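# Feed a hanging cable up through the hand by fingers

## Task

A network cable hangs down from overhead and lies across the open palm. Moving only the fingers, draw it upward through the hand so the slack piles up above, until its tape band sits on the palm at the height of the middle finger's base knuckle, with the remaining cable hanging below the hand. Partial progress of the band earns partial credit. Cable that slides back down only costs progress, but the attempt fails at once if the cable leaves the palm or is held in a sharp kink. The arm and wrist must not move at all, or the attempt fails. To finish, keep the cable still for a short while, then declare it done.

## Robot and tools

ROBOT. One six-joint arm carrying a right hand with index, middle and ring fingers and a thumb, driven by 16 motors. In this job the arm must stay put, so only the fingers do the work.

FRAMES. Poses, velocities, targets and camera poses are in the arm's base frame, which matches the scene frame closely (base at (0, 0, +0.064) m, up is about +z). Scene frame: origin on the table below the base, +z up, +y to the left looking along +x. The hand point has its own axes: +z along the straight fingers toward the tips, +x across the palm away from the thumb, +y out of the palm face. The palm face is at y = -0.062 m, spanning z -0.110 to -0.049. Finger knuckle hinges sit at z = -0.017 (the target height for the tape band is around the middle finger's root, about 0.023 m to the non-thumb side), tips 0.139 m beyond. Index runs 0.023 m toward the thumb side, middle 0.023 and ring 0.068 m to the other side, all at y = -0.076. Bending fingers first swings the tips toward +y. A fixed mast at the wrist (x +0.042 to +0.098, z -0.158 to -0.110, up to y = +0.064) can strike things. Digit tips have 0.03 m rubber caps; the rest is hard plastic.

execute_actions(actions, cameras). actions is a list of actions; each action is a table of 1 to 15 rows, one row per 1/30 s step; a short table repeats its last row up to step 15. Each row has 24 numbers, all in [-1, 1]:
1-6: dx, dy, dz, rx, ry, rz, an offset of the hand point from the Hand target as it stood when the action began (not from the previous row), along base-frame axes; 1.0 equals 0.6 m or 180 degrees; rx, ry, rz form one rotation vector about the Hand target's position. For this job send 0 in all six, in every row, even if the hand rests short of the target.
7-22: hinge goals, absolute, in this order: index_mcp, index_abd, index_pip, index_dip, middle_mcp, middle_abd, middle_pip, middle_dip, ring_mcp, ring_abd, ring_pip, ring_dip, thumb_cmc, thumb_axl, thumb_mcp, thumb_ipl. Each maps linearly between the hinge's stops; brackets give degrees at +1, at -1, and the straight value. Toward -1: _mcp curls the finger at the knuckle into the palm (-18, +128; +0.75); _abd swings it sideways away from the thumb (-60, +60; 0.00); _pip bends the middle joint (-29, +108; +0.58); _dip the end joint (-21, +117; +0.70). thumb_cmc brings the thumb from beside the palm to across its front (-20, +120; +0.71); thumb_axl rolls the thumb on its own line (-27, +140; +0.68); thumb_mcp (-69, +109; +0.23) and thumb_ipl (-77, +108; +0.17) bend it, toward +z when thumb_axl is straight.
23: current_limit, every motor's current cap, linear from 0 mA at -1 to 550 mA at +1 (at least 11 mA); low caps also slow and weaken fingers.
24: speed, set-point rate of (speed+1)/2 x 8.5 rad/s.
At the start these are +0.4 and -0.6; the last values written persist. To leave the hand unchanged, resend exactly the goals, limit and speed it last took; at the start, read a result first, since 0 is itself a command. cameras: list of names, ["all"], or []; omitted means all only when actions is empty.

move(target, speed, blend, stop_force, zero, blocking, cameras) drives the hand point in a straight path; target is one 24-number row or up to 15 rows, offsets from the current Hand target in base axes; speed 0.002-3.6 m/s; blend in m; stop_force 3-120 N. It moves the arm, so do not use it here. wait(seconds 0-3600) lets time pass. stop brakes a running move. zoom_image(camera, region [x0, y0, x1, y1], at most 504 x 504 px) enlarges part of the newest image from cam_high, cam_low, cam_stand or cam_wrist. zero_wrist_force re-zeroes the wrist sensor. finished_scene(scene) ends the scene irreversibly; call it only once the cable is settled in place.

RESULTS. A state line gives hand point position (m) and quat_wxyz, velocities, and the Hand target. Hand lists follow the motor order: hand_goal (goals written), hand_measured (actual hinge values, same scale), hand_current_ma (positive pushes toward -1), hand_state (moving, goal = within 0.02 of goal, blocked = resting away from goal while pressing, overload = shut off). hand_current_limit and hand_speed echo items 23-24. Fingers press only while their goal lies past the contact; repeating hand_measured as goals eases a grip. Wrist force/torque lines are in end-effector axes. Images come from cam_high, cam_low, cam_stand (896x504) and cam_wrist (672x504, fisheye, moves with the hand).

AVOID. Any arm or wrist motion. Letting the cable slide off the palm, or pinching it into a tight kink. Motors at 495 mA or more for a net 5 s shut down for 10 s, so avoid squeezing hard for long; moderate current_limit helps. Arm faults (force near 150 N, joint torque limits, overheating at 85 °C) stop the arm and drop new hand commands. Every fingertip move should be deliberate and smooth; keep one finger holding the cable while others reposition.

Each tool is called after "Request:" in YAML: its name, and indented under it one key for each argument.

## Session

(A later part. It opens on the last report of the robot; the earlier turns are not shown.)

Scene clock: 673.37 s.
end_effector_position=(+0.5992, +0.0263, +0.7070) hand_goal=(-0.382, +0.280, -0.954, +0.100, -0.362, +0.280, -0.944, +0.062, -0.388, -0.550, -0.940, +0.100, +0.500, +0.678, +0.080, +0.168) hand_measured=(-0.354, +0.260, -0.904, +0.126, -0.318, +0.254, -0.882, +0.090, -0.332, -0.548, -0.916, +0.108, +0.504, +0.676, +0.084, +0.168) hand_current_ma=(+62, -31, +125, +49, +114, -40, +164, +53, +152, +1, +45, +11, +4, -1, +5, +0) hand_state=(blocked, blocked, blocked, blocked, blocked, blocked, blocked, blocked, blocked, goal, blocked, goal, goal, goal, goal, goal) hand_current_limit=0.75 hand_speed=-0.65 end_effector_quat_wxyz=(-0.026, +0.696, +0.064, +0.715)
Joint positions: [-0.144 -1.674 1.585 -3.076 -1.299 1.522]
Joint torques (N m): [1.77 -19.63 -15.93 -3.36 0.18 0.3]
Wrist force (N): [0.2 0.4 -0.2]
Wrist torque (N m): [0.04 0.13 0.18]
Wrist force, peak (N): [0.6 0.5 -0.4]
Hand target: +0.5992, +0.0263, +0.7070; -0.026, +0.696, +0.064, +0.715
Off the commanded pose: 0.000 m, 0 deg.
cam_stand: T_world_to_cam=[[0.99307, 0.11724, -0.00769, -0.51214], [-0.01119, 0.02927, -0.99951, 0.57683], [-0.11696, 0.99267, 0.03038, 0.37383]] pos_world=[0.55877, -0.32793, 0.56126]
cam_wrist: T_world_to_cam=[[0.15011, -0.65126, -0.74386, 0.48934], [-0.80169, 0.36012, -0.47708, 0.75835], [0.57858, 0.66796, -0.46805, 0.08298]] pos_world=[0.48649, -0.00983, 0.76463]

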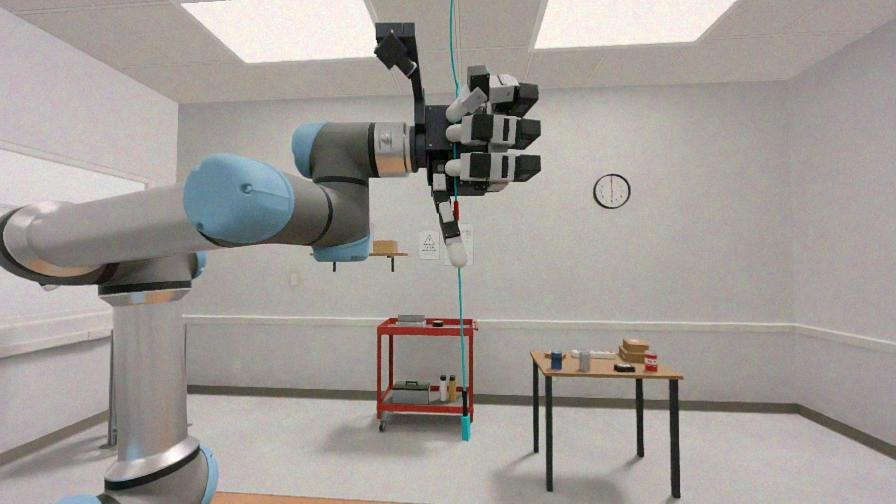

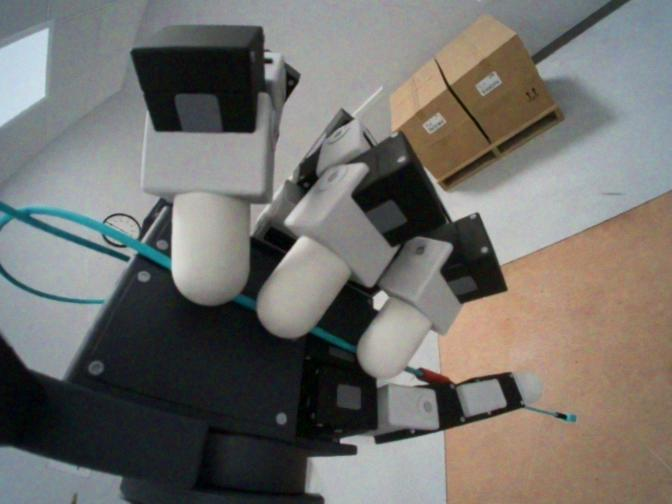

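Request:
execute_actions:
  actions:
    - [[0,0,0,0,0,0,-0.383,0.28,-0.955,0.1,-0.18,-0.55,-0.78,0.235,-0.388,-0.55,-0.94,0.1,0.5,0.678,0.079,0.168,0.75,-0.4]]
    - [[0,0,0,0,0,0,-0.383,0.28,-0.955,0.1,-0.402,-0.55,-0.945,0.138,-0.388,-0.55,-0.94,0.1,0.5,0.678,0.079,0.168,0.75,-0.65]]
    - [[0,0,0,0,0,0,-0.383,0.28,-0.955,0.1,-0.402,-0.55,-0.945,0.138,-0.388,-0.55,-0.94,0.1,0.5,0.678,0.079,0.168,0.75,-0.65]]
    - [[0,0,0,0,0,0,-0.21,-0.55,-0.78,0.265,-0.402,-0.55,-0.945,0.138,-0.388,-0.55,-0.94,0.1,0.5,0.678,0.079,0.168,0.75,-0.4]]
    - [[0,0,0,0,0,0,-0.413,-0.55,-0.955,0.157,-0.402,-0.55,-0.945,0.138,-0.388,-0.55,-0.94,0.1,0.5,0.678,0.079,0.168,0.75,-0.65]]
    - [[0,0,0,0,0,0,-0.413,-0.55,-0.955,0.157,-0.402,-0.55,-0.945,0.138,-0.388,-0.55,-0.94,0.1,0.5,0.678,0.079,0.168,0.75,-0.65]]
    - [[0,0,0,0,0,0,-0.382,0.28,-0.955,0.098,-0.365,0.28,-0.945,0.065,-0.363,0.24,-0.94,0.05,0.5,0.678,0.079,0.168,0.75,-0.7]]
    - [[0,0,0,0,0,0,-0.382,0.28,-0.955,0.098,-0.365,0.28,-0.945,0.065,-0.363,0.24,-0.94,0.05,0.5,0.678,0.079,0.168,0.75,-0.7]]
    - [[0,0,0,0,0,0,-0.382,0.28,-0.955,0.098,-0.365,0.28,-0.945,0.065,-0.18,-0.55,-0.78,0.225,0.5,0.678,0.079,0.168,0.75,-0.4]]
    - [[0,0,0,0,0,0,-0.382,0.28,-0.955,0.098,-0.365,0.28,-0.945,0.065,-0.388,-0.55,-0.94,0.1,0.5,0.678,0.079,0.168,0.75,-0.65]]
    - [[0,0,0,0,0,0,-0.382,0.28,-0.955,0.098,-0.365,0.28,-0.945,0.065,-0.388,-0.55,-0.94,0.1,0.5,0.678,0.079,0.168,0.75,-0.65]]
  cameras: ["cam_stand", "cam_wrist"]

Request:
zoom_image:
  camera: "cam_stand"
  region: [410, 50, 570, 230]

Request:
zoom_image:
  camera: "cam_wrist"
  region: [120, 120, 480, 400]

Scene clock: 691.73 s.
end_effector_position=(+0.5992, +0.0263, +0.7070) hand_goal=(-0.382, +0.280, -0.954, +0.098, -0.364, +0.280, -0.944, +0.066, -0.388, -0.550, -0.940, +0.100, +0.500, +0.678, +0.080, +0.168) hand_measured=(-0.350, +0.268, -0.902, +0.124, -0.318, +0.256, -0.882, +0.094, -0.332, -0.548, -0.916, +0.108, +0.504, +0.676, +0.084, +0.168) hand_current_ma=(+70, -14, +127, +49, +119, -39, +162, +54, +157, +1, +45, +11, +4, -1, +4, +0) hand_state=(blocked, goal, blocked, blocked, blocked, blocked, blocked, blocked, blocked, goal, blocked, goal, goal, goal, goal, goal) hand_current_limit=0.75 hand_speed=-0.65 end_effector_quat_wxyz=(-0.026, +0.696, +0.064, +0.715)
Joint positions: [-0.144 -1.674 1.585 -3.076 -1.299 1.522]
Joint torques (N m): [1.25 -19.53 -16.03 -3.67 -0.13 0.54]
Wrist force (N): [0.1 0.5 -0.2]
Wrist torque (N m): [0.06 0.13 0.19]
Wrist force, peak (N): [0.4 0.7 -0.4]
Hand target: +0.5992, +0.0263, +0.7070; -0.026, +0.696, +0.064, +0.715
Off the commanded pose: 0.000 m, 0 deg.
cam_stand: T_world_to_cam=[[0.99307, 0.11724, -0.00769, -0.51214], [-0.01119, 0.02927, -0.99951, 0.57683], [-0.11696, 0.99267, 0.03038, 0.37383]] pos_world=[0.55877, -0.32793, 0.56126]
cam_wrist: T_world_to_cam=[[0.15011, -0.65126, -0.74386, 0.48934], [-0.80169, 0.36012, -0.47708, 0.75835], [0.57858, 0.66796, -0.46805, 0.08298]] pos_world=[0.48649, -0.00983, 0.76463]

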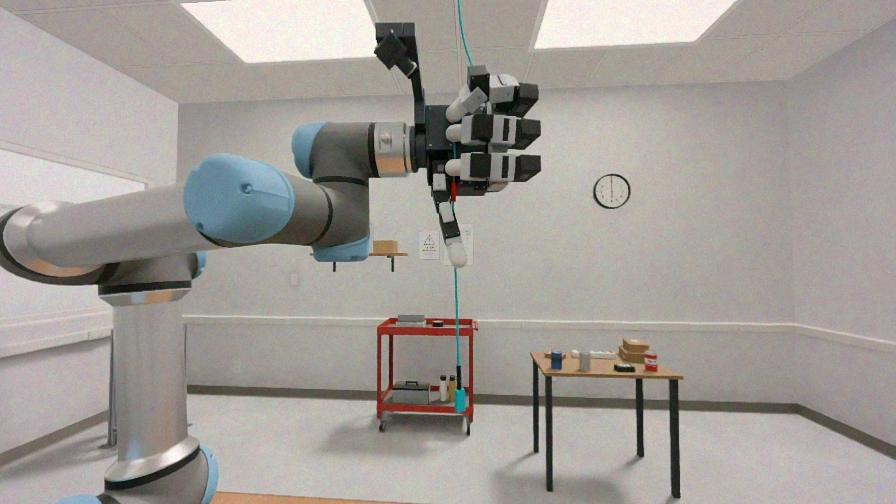

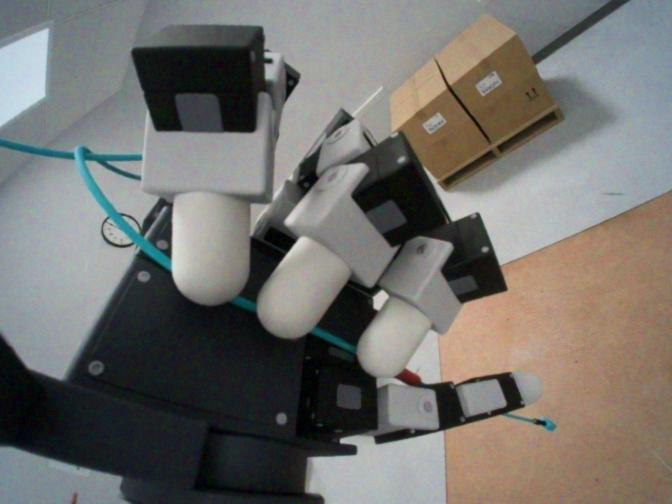

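Scaled by 2.800 from the camera's image (finer frame: 1280x720).

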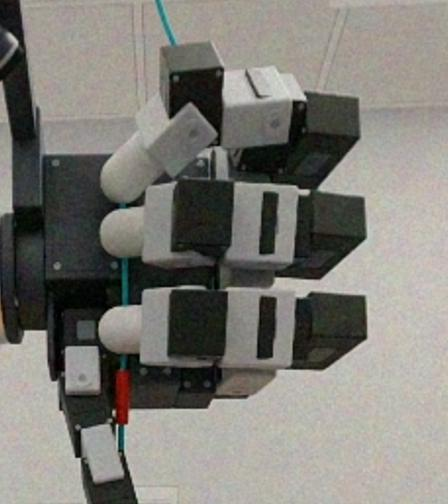

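Scaled by 1.400 from the camera's image (finer frame: 960x720).

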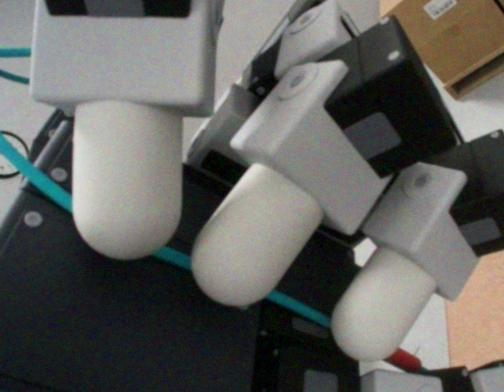

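Request:
zoom_image:
  camera: "cam_wrist"
  region: [0, 100, 220, 290]

Request:
zoom_image:
  camera: "cam_stand"
  region: [420, 20, 540, 120]

Scaled by 2.291 from the camera's image (finer frame: 960x720).

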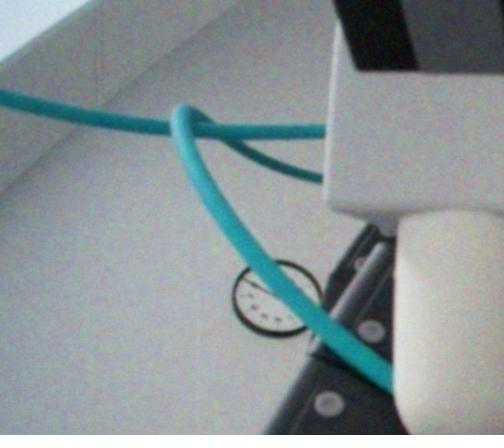

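Scaled by 4.200 from the camera's image (finer frame: 1280x720).

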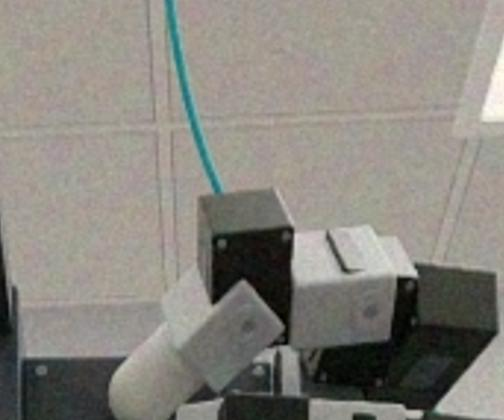

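Request:
execute_actions:
  actions:
    - [[0,0,0,0,0,0,-0.382,0.28,-0.955,0.098,-0.18,-0.55,-0.78,0.235,-0.388,-0.55,-0.94,0.1,0.5,0.678,0.079,0.168,0.75,-0.4]]
    - [[0,0,0,0,0,0,-0.382,0.28,-0.955,0.098,-0.402,-0.55,-0.945,0.138,-0.388,-0.55,-0.94,0.1,0.5,0.678,0.079,0.168,0.75,-0.65]]
    - [[0,0,0,0,0,0,-0.382,0.28,-0.955,0.098,-0.402,-0.55,-0.945,0.138,-0.388,-0.55,-0.94,0.1,0.5,0.678,0.079,0.168,0.75,-0.65]]
    - [[0,0,0,0,0,0,-0.21,-0.55,-0.78,0.27,-0.402,-0.55,-0.945,0.138,-0.388,-0.55,-0.94,0.1,0.5,0.678,0.079,0.168,0.75,-0.4]]
    - [[0,0,0,0,0,0,-0.42,-0.55,-0.955,0.18,-0.402,-0.55,-0.945,0.138,-0.388,-0.55,-0.94,0.1,0.5,0.678,0.079,0.168,0.75,-0.65]]
    - [[0,0,0,0,0,0,-0.42,-0.55,-0.955,0.18,-0.402,-0.55,-0.945,0.138,-0.388,-0.55,-0.94,0.1,0.5,0.678,0.079,0.168,0.75,-0.65]]
  cameras: ["cam_stand", "cam_wrist"]

Request:
zoom_image:
  camera: "cam_stand"
  region: [410, 50, 570, 230]

Request:
zoom_image:
  camera: "cam_wrist"
  region: [120, 140, 480, 420]

Scene clock: 711.57 s.
end_effector_position=(+0.5992, +0.0263, +0.7070) hand_goal=(-0.420, -0.550, -0.954, +0.180, -0.402, -0.550, -0.944, +0.138, -0.388, -0.550, -0.940, +0.100, +0.500, +0.678, +0.080, +0.168) hand_measured=(-0.358, -0.550, -0.932, +0.184, -0.348, -0.554, -0.924, +0.142, -0.332, -0.550, -0.916, +0.108, +0.510, +0.676, +0.084, +0.168) hand_current_ma=(+178, +0, +39, +3, +148, -2, +36, +5, +156, +0, +45, +11, +14, -2, +4, +0) hand_state=(blocked, goal, blocked, goal, blocked, goal, blocked, goal, blocked, goal, blocked, goal, goal, goal, goal, goal) hand_current_limit=0.75 hand_speed=-0.65 end_effector_quat_wxyz=(-0.026, +0.696, +0.064, +0.715)
Joint positions: [-0.144 -1.674 1.585 -3.076 -1.299 1.522]
Joint torques (N m): [1.14 -19.45 -16.12 -3.54 -0.6 0.46]
Wrist force (N): [0.3 0.3 -0.1]
Wrist torque (N m): [0.03 0.11 0.19]
Wrist force, peak (N): [0.6 0.5 -0.4]
Hand target: +0.5992, +0.0263, +0.7070; -0.026, +0.696, +0.064, +0.715
Off the commanded pose: 0.000 m, 0 deg.
cam_stand: T_world_to_cam=[[0.99307, 0.11724, -0.00769, -0.51214], [-0.01119, 0.02927, -0.99951, 0.57683], [-0.11696, 0.99267, 0.03038, 0.37383]] pos_world=[0.55877, -0.32793, 0.56126]
cam_wrist: T_world_to_cam=[[0.15011, -0.65126, -0.74386, 0.48934], [-0.80169, 0.36012, -0.47708, 0.75835], [0.57858, 0.66796, -0.46805, 0.08298]] pos_world=[0.48649, -0.00983, 0.76463]

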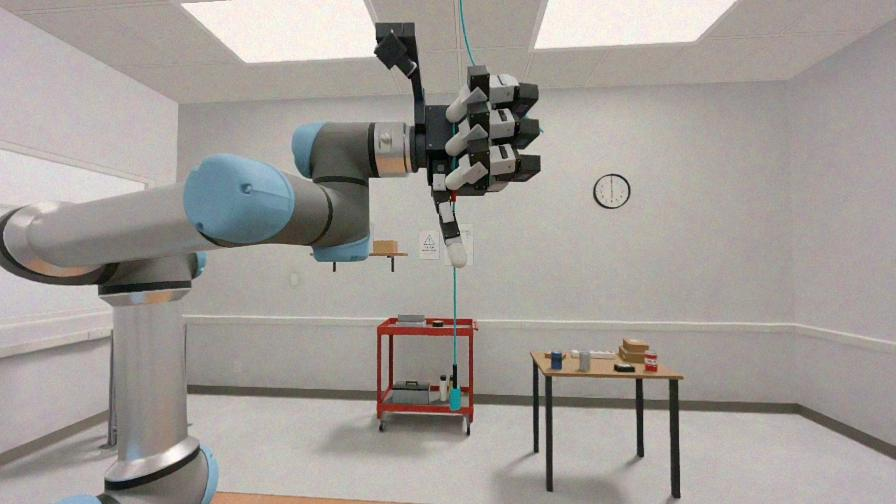

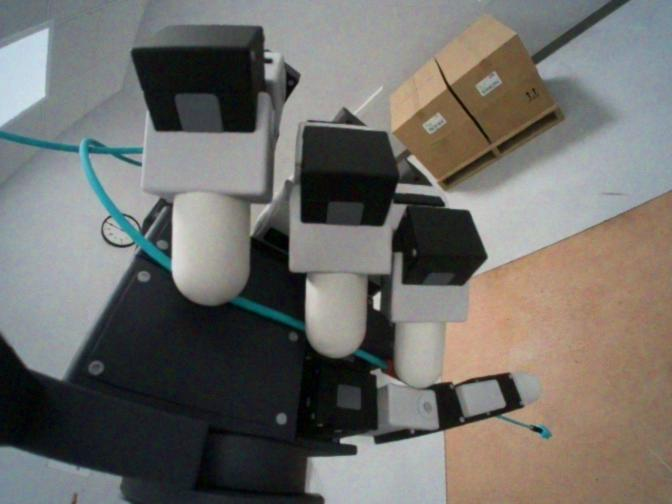

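Scaled by 2.800 from the camera's image (finer frame: 1280x720).

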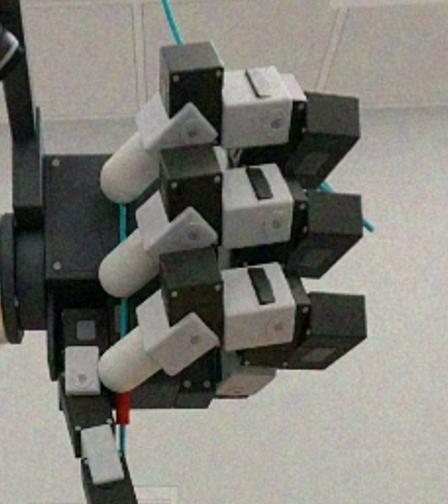

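Scaled by 1.400 from the camera's image (finer frame: 960x720).

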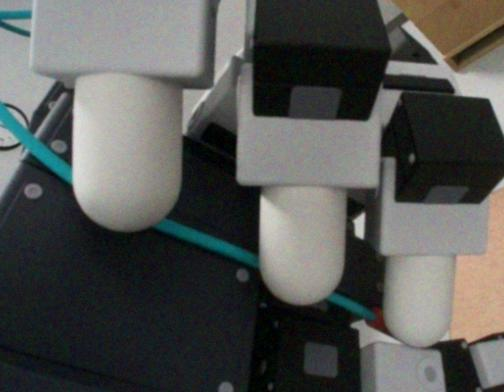

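Request:
execute_actions:
  actions:
    - [[0,0,0,0,0,0,-0.374,0.28,-0.948,0.105,-0.365,0.28,-0.945,0.065,-0.363,0.24,-0.94,0.05,0.5,0.678,0.079,0.168,0.75,-0.7]]
    - [[0,0,0,0,0,0,-0.374,0.28,-0.948,0.105,-0.365,0.28,-0.945,0.065,-0.363,0.24,-0.94,0.05,0.5,0.678,0.079,0.168,0.75,-0.7]]
    - [[0,0,0,0,0,0,-0.374,0.28,-0.948,0.105,-0.365,0.28,-0.945,0.065,-0.18,-0.55,-0.78,0.225,0.5,0.678,0.079,0.168,0.75,-0.4]]
    - [[0,0,0,0,0,0,-0.374,0.28,-0.948,0.105,-0.365,0.28,-0.945,0.065,-0.388,-0.55,-0.94,0.1,0.5,0.678,0.079,0.168,0.75,-0.65]]
    - [[0,0,0,0,0,0,-0.374,0.28,-0.948,0.105,-0.365,0.28,-0.945,0.065,-0.388,-0.55,-0.94,0.1,0.5,0.678,0.079,0.168,0.75,-0.65]]
  cameras: ["cam_stand", "cam_wrist"]

Request:
zoom_image:
  camera: "cam_stand"
  region: [410, 50, 570, 230]

Request:
zoom_image:
  camera: "cam_wrist"
  region: [120, 140, 480, 420]

Scene clock: 724.00 s.
end_effector_position=(+0.5992, +0.0263, +0.7070) hand_goal=(-0.374, +0.280, -0.948, +0.106, -0.364, +0.280, -0.944, +0.066, -0.388, -0.550, -0.940, +0.100, +0.500, +0.678, +0.080, +0.168) hand_measured=(-0.348, +0.264, -0.902, +0.126, -0.318, +0.254, -0.882, +0.094, -0.334, -0.548, -0.916, +0.108, +0.504, +0.676, +0.084, +0.168) hand_current_ma=(+56, -23, +106, +35, +119, -41, +161, +57, +148, +1, +43, +9, +5, -2, +4, +0) hand_state=(blocked, goal, blocked, goal, blocked, blocked, blocked, blocked, blocked, goal, blocked, goal, goal, goal, goal, goal) hand_current_limit=0.75 hand_speed=-0.65 end_effector_quat_wxyz=(-0.026, +0.696, +0.064, +0.715)
Joint positions: [-0.144 -1.674 1.585 -3.076 -1.299 1.522]
Joint torques (N m): [1.1 -19.4 -16.26 -3.31 -0.96 0.48]
Wrist force (N): [0.2 0.5 -0.4]
Wrist torque (N m): [0.06 0.15 0.18]
Wrist force, peak (N): [0.5 0.6 -0.5]
Hand target: +0.5992, +0.0263, +0.7070; -0.026, +0.696, +0.064, +0.715
Off the commanded pose: 0.000 m, 0 deg.
cam_stand: T_world_to_cam=[[0.99307, 0.11724, -0.00769, -0.51214], [-0.01119, 0.02927, -0.99951, 0.57683], [-0.11696, 0.99267, 0.03038, 0.37383]] pos_world=[0.55877, -0.32793, 0.56126]
cam_wrist: T_world_to_cam=[[0.15011, -0.65126, -0.74386, 0.48934], [-0.80169, 0.36012, -0.47708, 0.75835], [0.57858, 0.66796, -0.46805, 0.08298]] pos_world=[0.48649, -0.00983, 0.76463]

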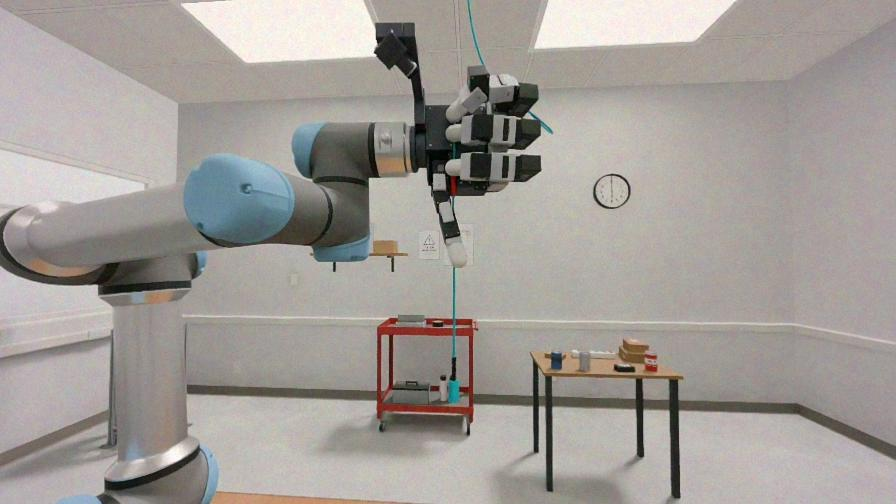

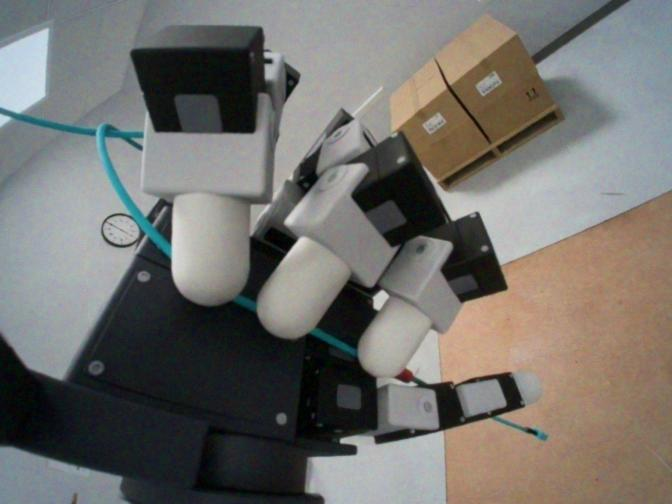

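Scaled by 2.800 from the camera's image (finer frame: 1280x720).

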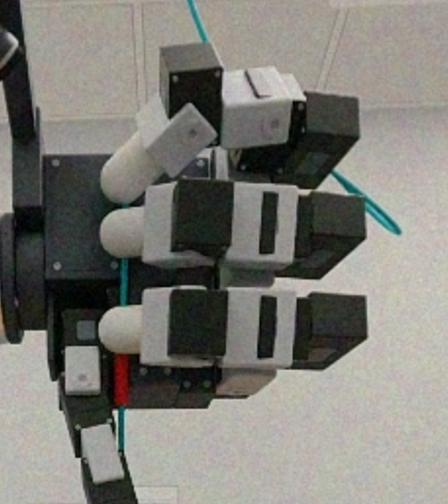

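Scaled by 1.400 from the camera's image (finer frame: 960x720).

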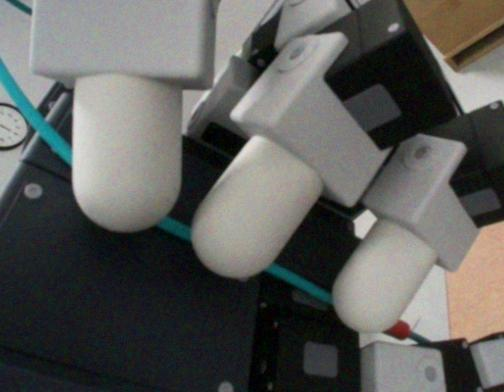

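Request:
execute_actions:
  actions:
    - [[0,0,0,0,0,0,-0.374,0.28,-0.948,0.105,-0.2,-0.55,-0.78,0.26,-0.388,-0.55,-0.94,0.1,0.5,0.678,0.079,0.168,0.75,-0.4]]
    - [[0,0,0,0,0,0,-0.374,0.28,-0.948,0.105,-0.416,-0.55,-0.945,0.165,-0.388,-0.55,-0.94,0.1,0.5,0.678,0.079,0.168,0.75,-0.65]]
    - [[0,0,0,0,0,0,-0.374,0.28,-0.948,0.105,-0.416,-0.55,-0.945,0.165,-0.388,-0.55,-0.94,0.1,0.5,0.678,0.079,0.168,0.75,-0.65]]
    - [[0,0,0,0,0,0,-0.23,-0.55,-0.78,0.3,-0.416,-0.55,-0.945,0.165,-0.388,-0.55,-0.94,0.1,0.5,0.678,0.079,0.168,0.75,-0.4]]
    - [[0,0,0,0,0,0,-0.44,-0.55,-0.955,0.22,-0.416,-0.55,-0.945,0.165,-0.388,-0.55,-0.94,0.1,0.5,0.678,0.079,0.168,0.75,-0.65]]
    - [[0,0,0,0,0,0,-0.44,-0.55,-0.955,0.22,-0.416,-0.55,-0.945,0.165,-0.388,-0.55,-0.94,0.1,0.5,0.678,0.079,0.168,0.75,-0.65]]
  cameras: ["cam_stand", "cam_wrist"]

Request:
zoom_image:
  camera: "cam_stand"
  region: [410, 50, 570, 230]

Request:
zoom_image:
  camera: "cam_wrist"
  region: [120, 140, 480, 420]

Scene clock: 755.63 s.
end_effector_position=(+0.5992, +0.0263, +0.7070) hand_goal=(-0.440, -0.550, -0.954, +0.220, -0.416, -0.550, -0.944, +0.166, -0.388, -0.550, -0.940, +0.100, +0.500, +0.678, +0.080, +0.168) hand_measured=(-0.356, -0.552, -0.912, +0.226, -0.362, -0.552, -0.922, +0.172, -0.334, -0.550, -0.916, +0.108, +0.514, +0.676, +0.084, +0.168) hand_current_ma=(+271, +0, +98, +6, +144, -2, +37, +5, +145, +0, +44, +10, +21, -2, +4, +0) hand_state=(blocked, goal, blocked, goal, blocked, goal, blocked, goal, blocked, goal, blocked, goal, goal, goal, goal, goal) hand_current_limit=0.75 hand_speed=-0.65 end_effector_quat_wxyz=(-0.026, +0.696, +0.064, +0.715)
Joint positions: [-0.144 -1.674 1.585 -3.076 -1.299 1.522]
Joint torques (N m): [0.57 -18.56 -17.09 -2.41 -1.38 0.52]
Wrist force (N): [0.3 0.6 -0.3]
Wrist torque (N m): [0.07 0.13 0.19]
Wrist force, peak (N): [0.7 0.6 -0.5]
Hand target: +0.5992, +0.0263, +0.7070; -0.026, +0.696, +0.064, +0.715
Off the commanded pose: 0.000 m, 0 deg.
cam_stand: T_world_to_cam=[[0.99307, 0.11724, -0.00769, -0.51214], [-0.01119, 0.02927, -0.99951, 0.57683], [-0.11696, 0.99267, 0.03038, 0.37383]] pos_world=[0.55877, -0.32793, 0.56126]
cam_wrist: T_world_to_cam=[[0.15011, -0.65126, -0.74386, 0.48934], [-0.80169, 0.36012, -0.47708, 0.75835], [0.57858, 0.66796, -0.46805, 0.08298]] pos_world=[0.48649, -0.00983, 0.76463]

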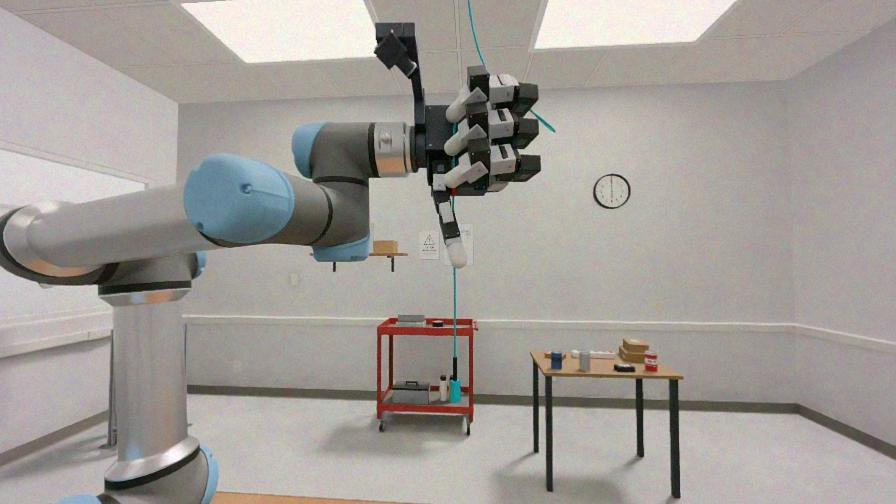

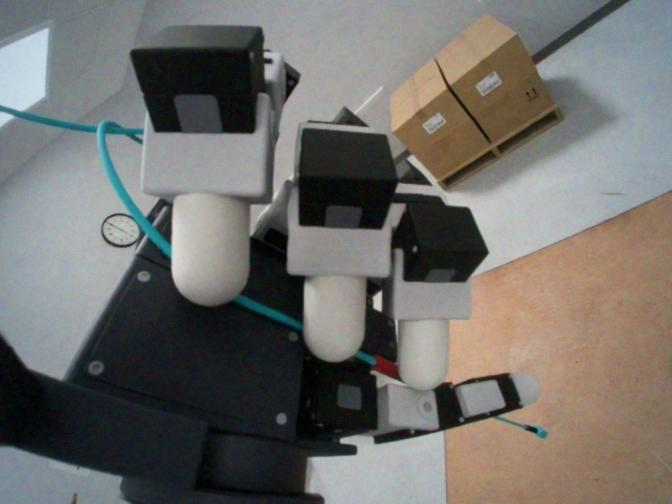

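Scaled by 2.800 from the camera's image (finer frame: 1280x720).

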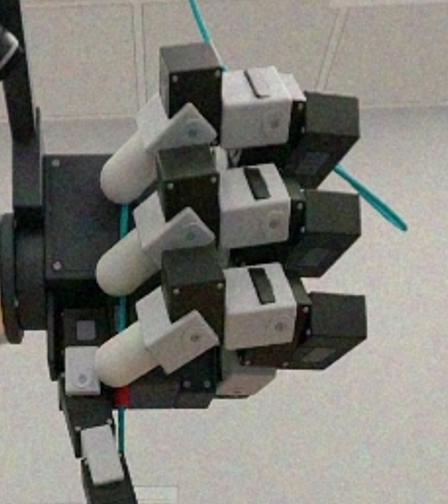

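Scaled by 1.400 from the camera's image (finer frame: 960x720).

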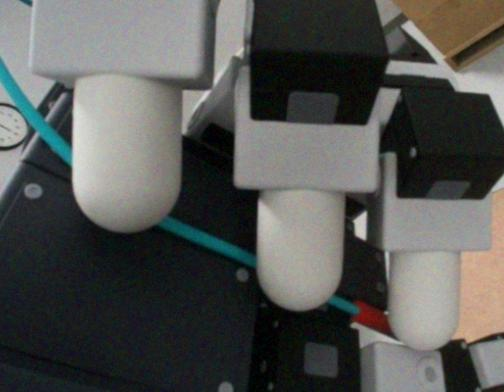

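Request:
execute_actions:
  actions:
    - [[0,0,0,0,0,0,-0.39,-0.55,-0.93,0.15,-0.416,-0.55,-0.945,0.165,-0.39,-0.55,-0.945,0.1,0.5,0.678,0.079,0.168,0.75,-0.65]]
    - [[0,0,0,0,0,0,-0.36,0.28,-0.925,0.09,-0.38,0.28,-0.945,0.095,-0.366,0.24,-0.945,0.055,0.5,0.678,0.079,0.168,0.75,-0.7]]
    - [[0,0,0,0,0,0,-0.36,0.28,-0.925,0.09,-0.38,0.28,-0.945,0.095,-0.366,0.24,-0.945,0.055,0.5,0.678,0.079,0.168,0.75,-0.7]]
  cameras: ["cam_stand", "cam_wrist"]

Request:
zoom_image:
  camera: "cam_stand"
  region: [410, 50, 570, 230]

Request:
zoom_image:
  camera: "cam_wrist"
  region: [120, 140, 480, 420]

Scene clock: 767.23 s.
end_effector_position=(+0.5992, +0.0263, +0.7070) hand_goal=(-0.360, +0.280, -0.924, +0.090, -0.380, +0.280, -0.944, +0.096, -0.366, +0.240, -0.944, +0.056, +0.500, +0.678, +0.080, +0.168) hand_measured=(-0.344, +0.270, -0.892, +0.102, -0.340, +0.258, -0.884, +0.128, -0.330, +0.226, -0.896, +0.078, +0.504, +0.676, +0.084, +0.168) hand_current_ma=(+29, -12, +64, +18, +98, -34, +156, +64, +85, -17, +116, +41, +4, -2, +4, +0) hand_state=(goal, goal, blocked, goal, blocked, blocked, blocked, blocked, blocked, goal, blocked, blocked, goal, goal, goal, goal) hand_current_limit=0.75 hand_speed=-0.70 end_effector_quat_wxyz=(-0.026, +0.696, +0.064, +0.715)
Joint positions: [-0.144 -1.674 1.585 -3.076 -1.299 1.522]
Joint torques (N m): [0.93 -18.42 -17.51 -2.23 -1.53 0.61]
Wrist force (N): [0.3 0.3 -0.3]
Wrist torque (N m): [0.05 0.11 0.20]
Wrist force, peak (N): [0.5 0.6 -0.4]
Hand target: +0.5992, +0.0263, +0.7070; -0.026, +0.696, +0.064, +0.715
Off the commanded pose: 0.000 m, 0 deg.
cam_stand: T_world_to_cam=[[0.99307, 0.11724, -0.00769, -0.51214], [-0.01119, 0.02927, -0.99951, 0.57683], [-0.11696, 0.99267, 0.03038, 0.37383]] pos_world=[0.55877, -0.32793, 0.56126]
cam_wrist: T_world_to_cam=[[0.15011, -0.65126, -0.74386, 0.48934], [-0.80169, 0.36012, -0.47708, 0.75835], [0.57858, 0.66796, -0.46805, 0.08298]] pos_world=[0.48649, -0.00983, 0.76463]

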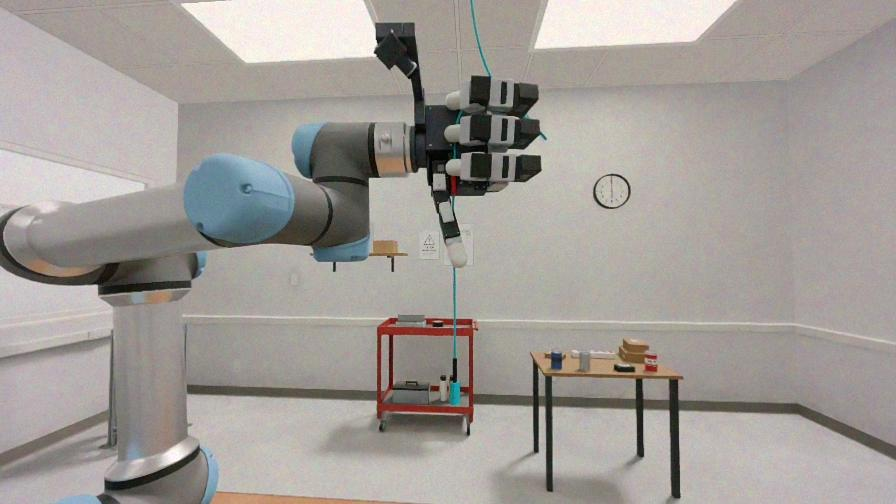

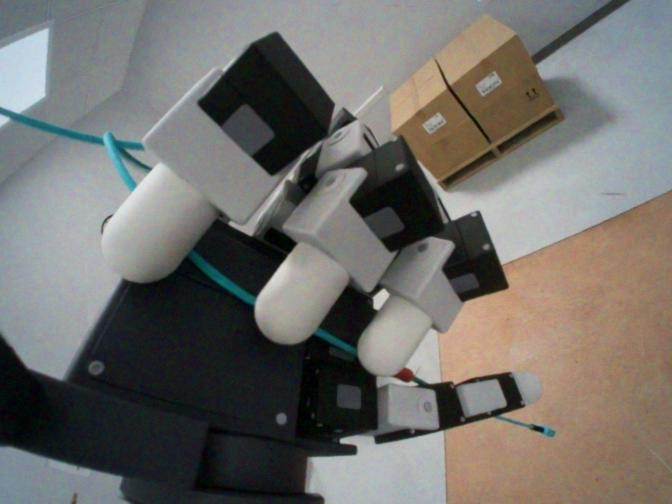

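Scaled by 2.800 from the camera's image (finer frame: 1280x720).

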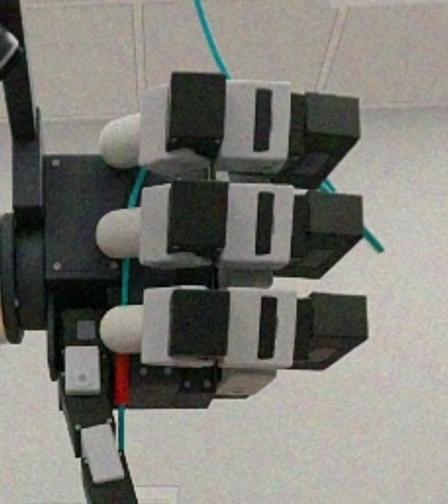

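Scaled by 1.400 from the camera's image (finer frame: 960x720).

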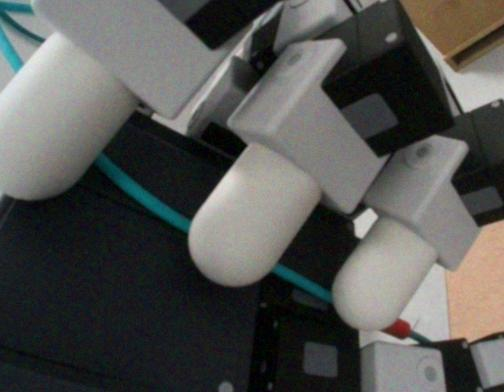

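Request:
execute_actions:
  actions:
    - [[0,0,0,0,0,0,-0.36,0.28,-0.925,0.09,-0.38,0.28,-0.945,0.095,-0.155,-0.55,-0.78,0.195,0.5,0.678,0.079,0.168,0.75,-0.4]]
    - [[0,0,0,0,0,0,-0.36,0.28,-0.925,0.09,-0.38,0.28,-0.945,0.095,-0.355,-0.55,-0.945,0.035,0.5,0.678,0.079,0.168,0.75,-0.65]]
    - [[0,0,0,0,0,0,-0.36,0.28,-0.925,0.09,-0.38,0.28,-0.945,0.095,-0.355,-0.55,-0.945,0.035,0.5,0.678,0.079,0.168,0.75,-0.65]]
    - [[0,0,0,0,0,0,-0.36,0.28,-0.925,0.09,-0.2,-0.55,-0.78,0.26,-0.355,-0.55,-0.945,0.035,0.5,0.678,0.079,0.168,0.75,-0.4]]
    - [[0,0,0,0,0,0,-0.36,0.28,-0.925,0.09,-0.416,-0.55,-0.945,0.165,-0.355,-0.55,-0.945,0.035,0.5,0.678,0.079,0.168,0.75,-0.65]]
    - [[0,0,0,0,0,0,-0.36,0.28,-0.925,0.09,-0.416,-0.55,-0.945,0.165,-0.355,-0.55,-0.945,0.035,0.5,0.678,0.079,0.168,0.75,-0.65]]
  cameras: ["cam_stand", "cam_wrist"]

Request:
zoom_image:
  camera: "cam_stand"
  region: [410, 50, 570, 230]

Request:
zoom_image:
  camera: "cam_wrist"
  region: [120, 140, 480, 420]

Scene clock: 788.50 s.
end_effector_position=(+0.5992, +0.0263, +0.7070) hand_goal=(-0.360, +0.280, -0.924, +0.090, -0.416, -0.550, -0.944, +0.166, -0.354, -0.550, -0.944, +0.036, +0.500, +0.678, +0.080, +0.168) hand_measured=(-0.344, +0.270, -0.894, +0.102, -0.364, -0.552, -0.924, +0.172, -0.308, -0.550, -0.920, +0.052, +0.504, +0.676, +0.084, +0.168) hand_current_ma=(+26, -11, +63, +18, +139, -1, +36, +5, +122, +0, +47, +24, +4, -2, +4, +0) hand_state=(goal, goal, blocked, goal, blocked, goal, blocked, goal, blocked, goal, blocked, goal, goal, goal, goal, goal) hand_current_limit=0.75 hand_speed=-0.65 end_effector_quat_wxyz=(-0.026, +0.696, +0.064, +0.715)
Joint positions: [-0.144 -1.674 1.585 -3.076 -1.299 1.522]
Joint torques (N m): [1.4 -18.16 -17.32 -1.59 -1.88 0.55]
Wrist force (N): [0.4 0.4 -0.4]
Wrist torque (N m): [0.06 0.12 0.19]
Wrist force, peak (N): [0.6 0.6 -0.5]
Hand target: +0.5992, +0.0263, +0.7070; -0.026, +0.696, +0.064, +0.715
Off the commanded pose: 0.000 m, 0 deg.
cam_stand: T_world_to_cam=[[0.99307, 0.11724, -0.00769, -0.51214], [-0.01119, 0.02927, -0.99951, 0.57683], [-0.11696, 0.99267, 0.03038, 0.37383]] pos_world=[0.55877, -0.32793, 0.56126]
cam_wrist: T_world_to_cam=[[0.15011, -0.65126, -0.74386, 0.48934], [-0.80169, 0.36012, -0.47708, 0.75835], [0.57858, 0.66796, -0.46805, 0.08298]] pos_world=[0.48649, -0.00983, 0.76463]

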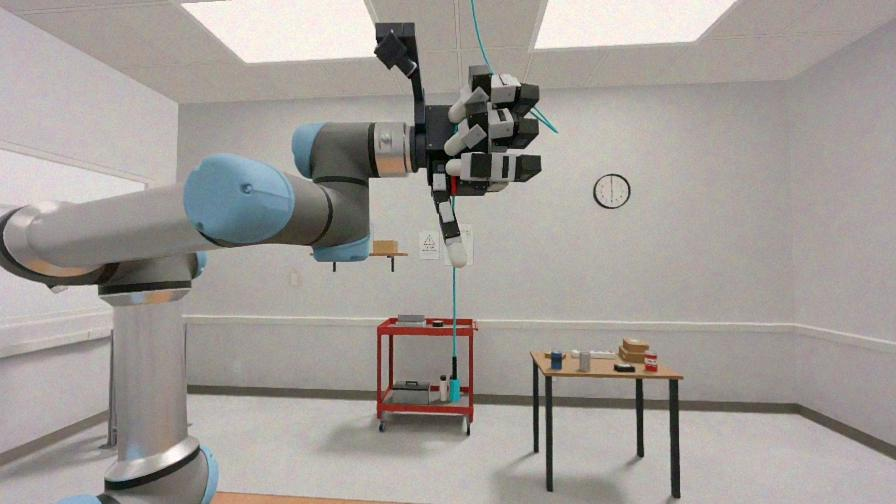

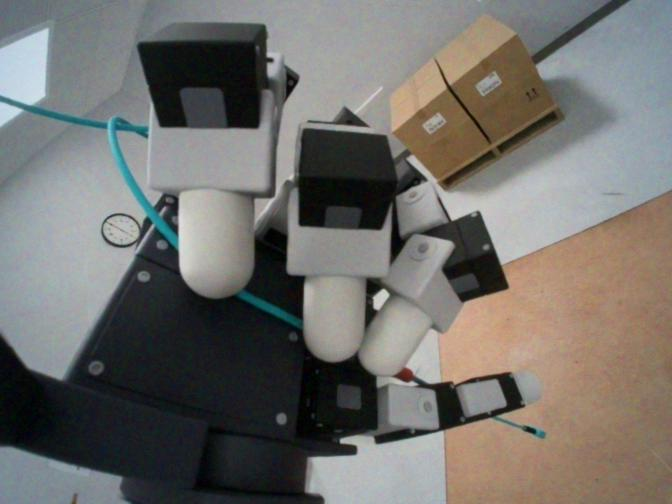

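Scaled by 2.800 from the camera's image (finer frame: 1280x720).

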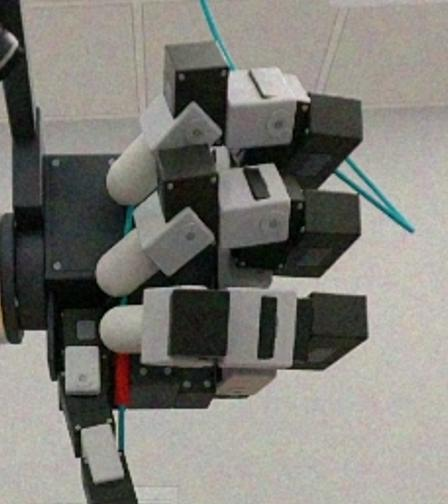

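Scaled by 1.400 from the camera's image (finer frame: 960x720).

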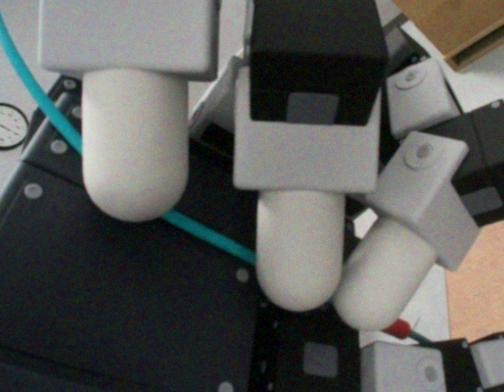

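Request:
execute_actions:
  actions:
    - [[0,0,0,0,0,0,-0.12,-0.55,-0.78,0.15,-0.416,-0.55,-0.945,0.165,-0.355,-0.55,-0.945,0.035,0.5,0.678,0.079,0.168,0.75,-0.4]]
    - [[0,0,0,0,0,0,-0.12,-0.55,-0.78,0.15,-0.345,-0.55,-0.955,0.02,-0.318,-0.55,-0.95,-0.04,0.5,0.678,0.079,0.168,0.75,-0.85]]
    - [[0,0,0,0,0,0,-0.12,-0.55,-0.78,0.15,-0.345,-0.55,-0.955,0.02,-0.318,-0.55,-0.95,-0.04,0.5,0.678,0.079,0.168,0.75,-0.85]]
  cameras: ["cam_stand", "cam_wrist"]

Request:
zoom_image:
  camera: "cam_stand"
  region: [410, 50, 570, 230]

Request:
zoom_image:
  camera: "cam_wrist"
  region: [120, 140, 480, 420]

Scene clock: 796.23 s.
end_effector_position=(+0.5992, +0.0263, +0.7070) hand_goal=(-0.120, -0.550, -0.780, +0.150, -0.344, -0.550, -0.954, +0.020, -0.318, -0.550, -0.950, -0.040, +0.500, +0.678, +0.080, +0.168) hand_measured=(-0.122, -0.544, -0.782, +0.148, -0.318, -0.550, -0.908, +0.058, -0.286, -0.558, -0.916, -0.010, +0.504, +0.676, +0.084, +0.168) hand_current_ma=(-1, +5, -1, -1, +53, +0, +107, +86, +71, -9, +74, +63, +4, -2, +4, +0) hand_state=(goal, goal, goal, goal, blocked, goal, blocked, blocked, blocked, goal, blocked, blocked, goal, goal, goal, goal) hand_current_limit=0.75 hand_speed=-0.85 end_effector_quat_wxyz=(-0.026, +0.696, +0.064, +0.715)
Joint positions: [-0.144 -1.674 1.585 -3.076 -1.299 1.522]
Joint torques (N m): [1.41 -18.11 -17.76 -1.4 -1.97 0.63]
Wrist force (N): [0.4 0.5 -0.4]
Wrist torque (N m): [0.08 0.10 0.20]
Wrist force, peak (N): [0.4 0.7 -0.4]
Hand target: +0.5992, +0.0263, +0.7070; -0.026, +0.696, +0.064, +0.715
Off the commanded pose: 0.000 m, 0 deg.
cam_stand: T_world_to_cam=[[0.99307, 0.11724, -0.00769, -0.51214], [-0.01119, 0.02927, -0.99951, 0.57683], [-0.11696, 0.99267, 0.03038, 0.37383]] pos_world=[0.55877, -0.32793, 0.56126]
cam_wrist: T_world_to_cam=[[0.15011, -0.65126, -0.74386, 0.48934], [-0.80169, 0.36012, -0.47708, 0.75835], [0.57858, 0.66796, -0.46805, 0.08298]] pos_world=[0.48649, -0.00983, 0.76463]

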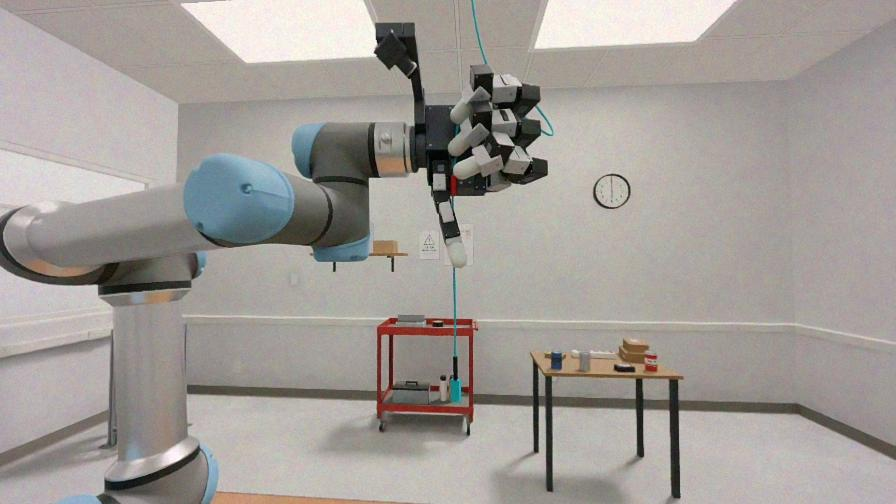

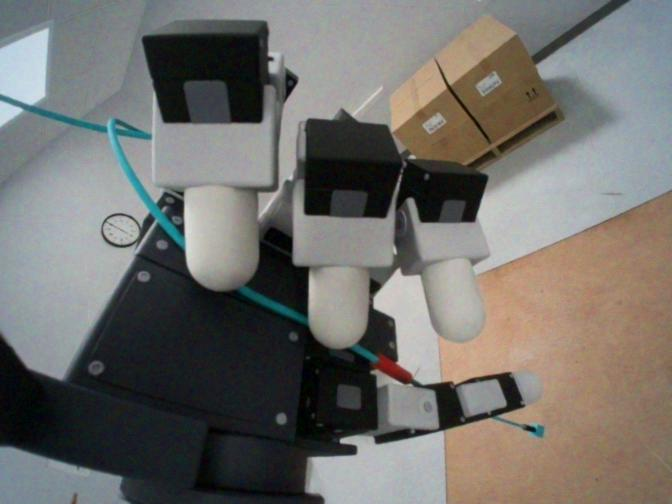

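Scaled by 2.800 from the camera's image (finer frame: 1280x720).

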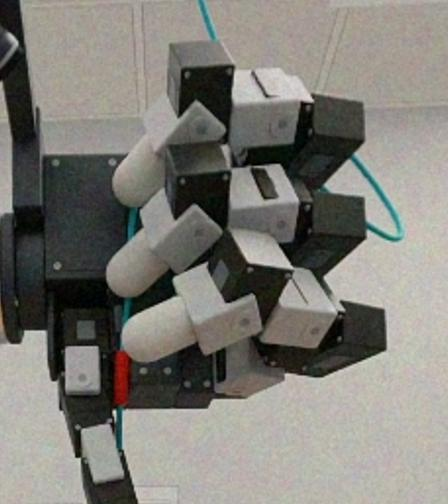

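Scaled by 1.400 from the camera's image (finer frame: 960x720).

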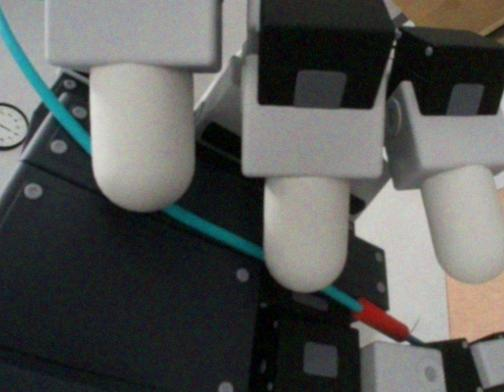

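Request:
zoom_image:
  camera: "cam_stand"
  region: [430, 40, 570, 160]

Request:
zoom_image:
  camera: "cam_wrist"
  region: [20, 60, 240, 300]

Request:
zoom_image:
  camera: "cam_wrist"
  region: [300, 300, 560, 460]

Scaled by 3.600 from the camera's image (finer frame: 1280x720).

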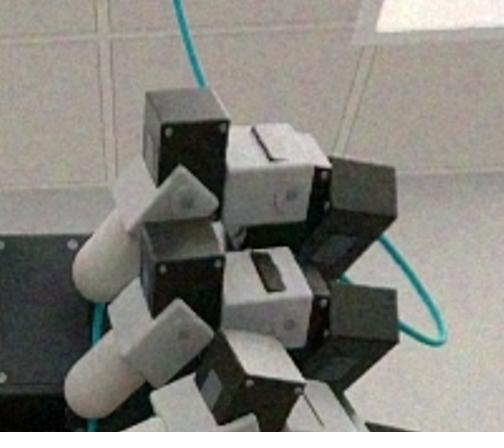

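Scaled by 2.100 from the camera's image (finer frame: 960x720).

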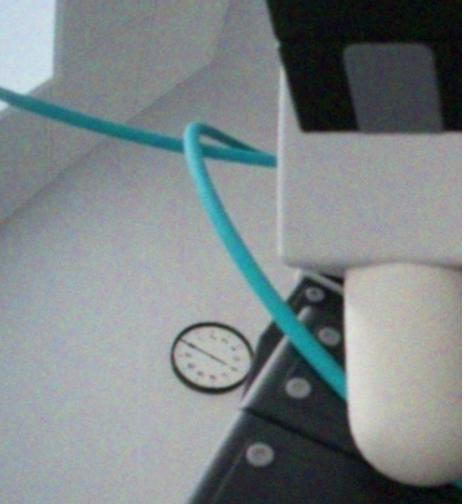

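Scaled by 1.938 from the camera's image (finer frame: 960x720).

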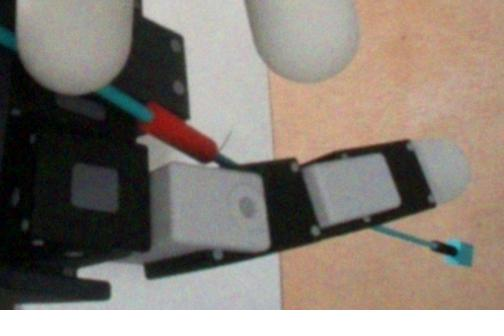

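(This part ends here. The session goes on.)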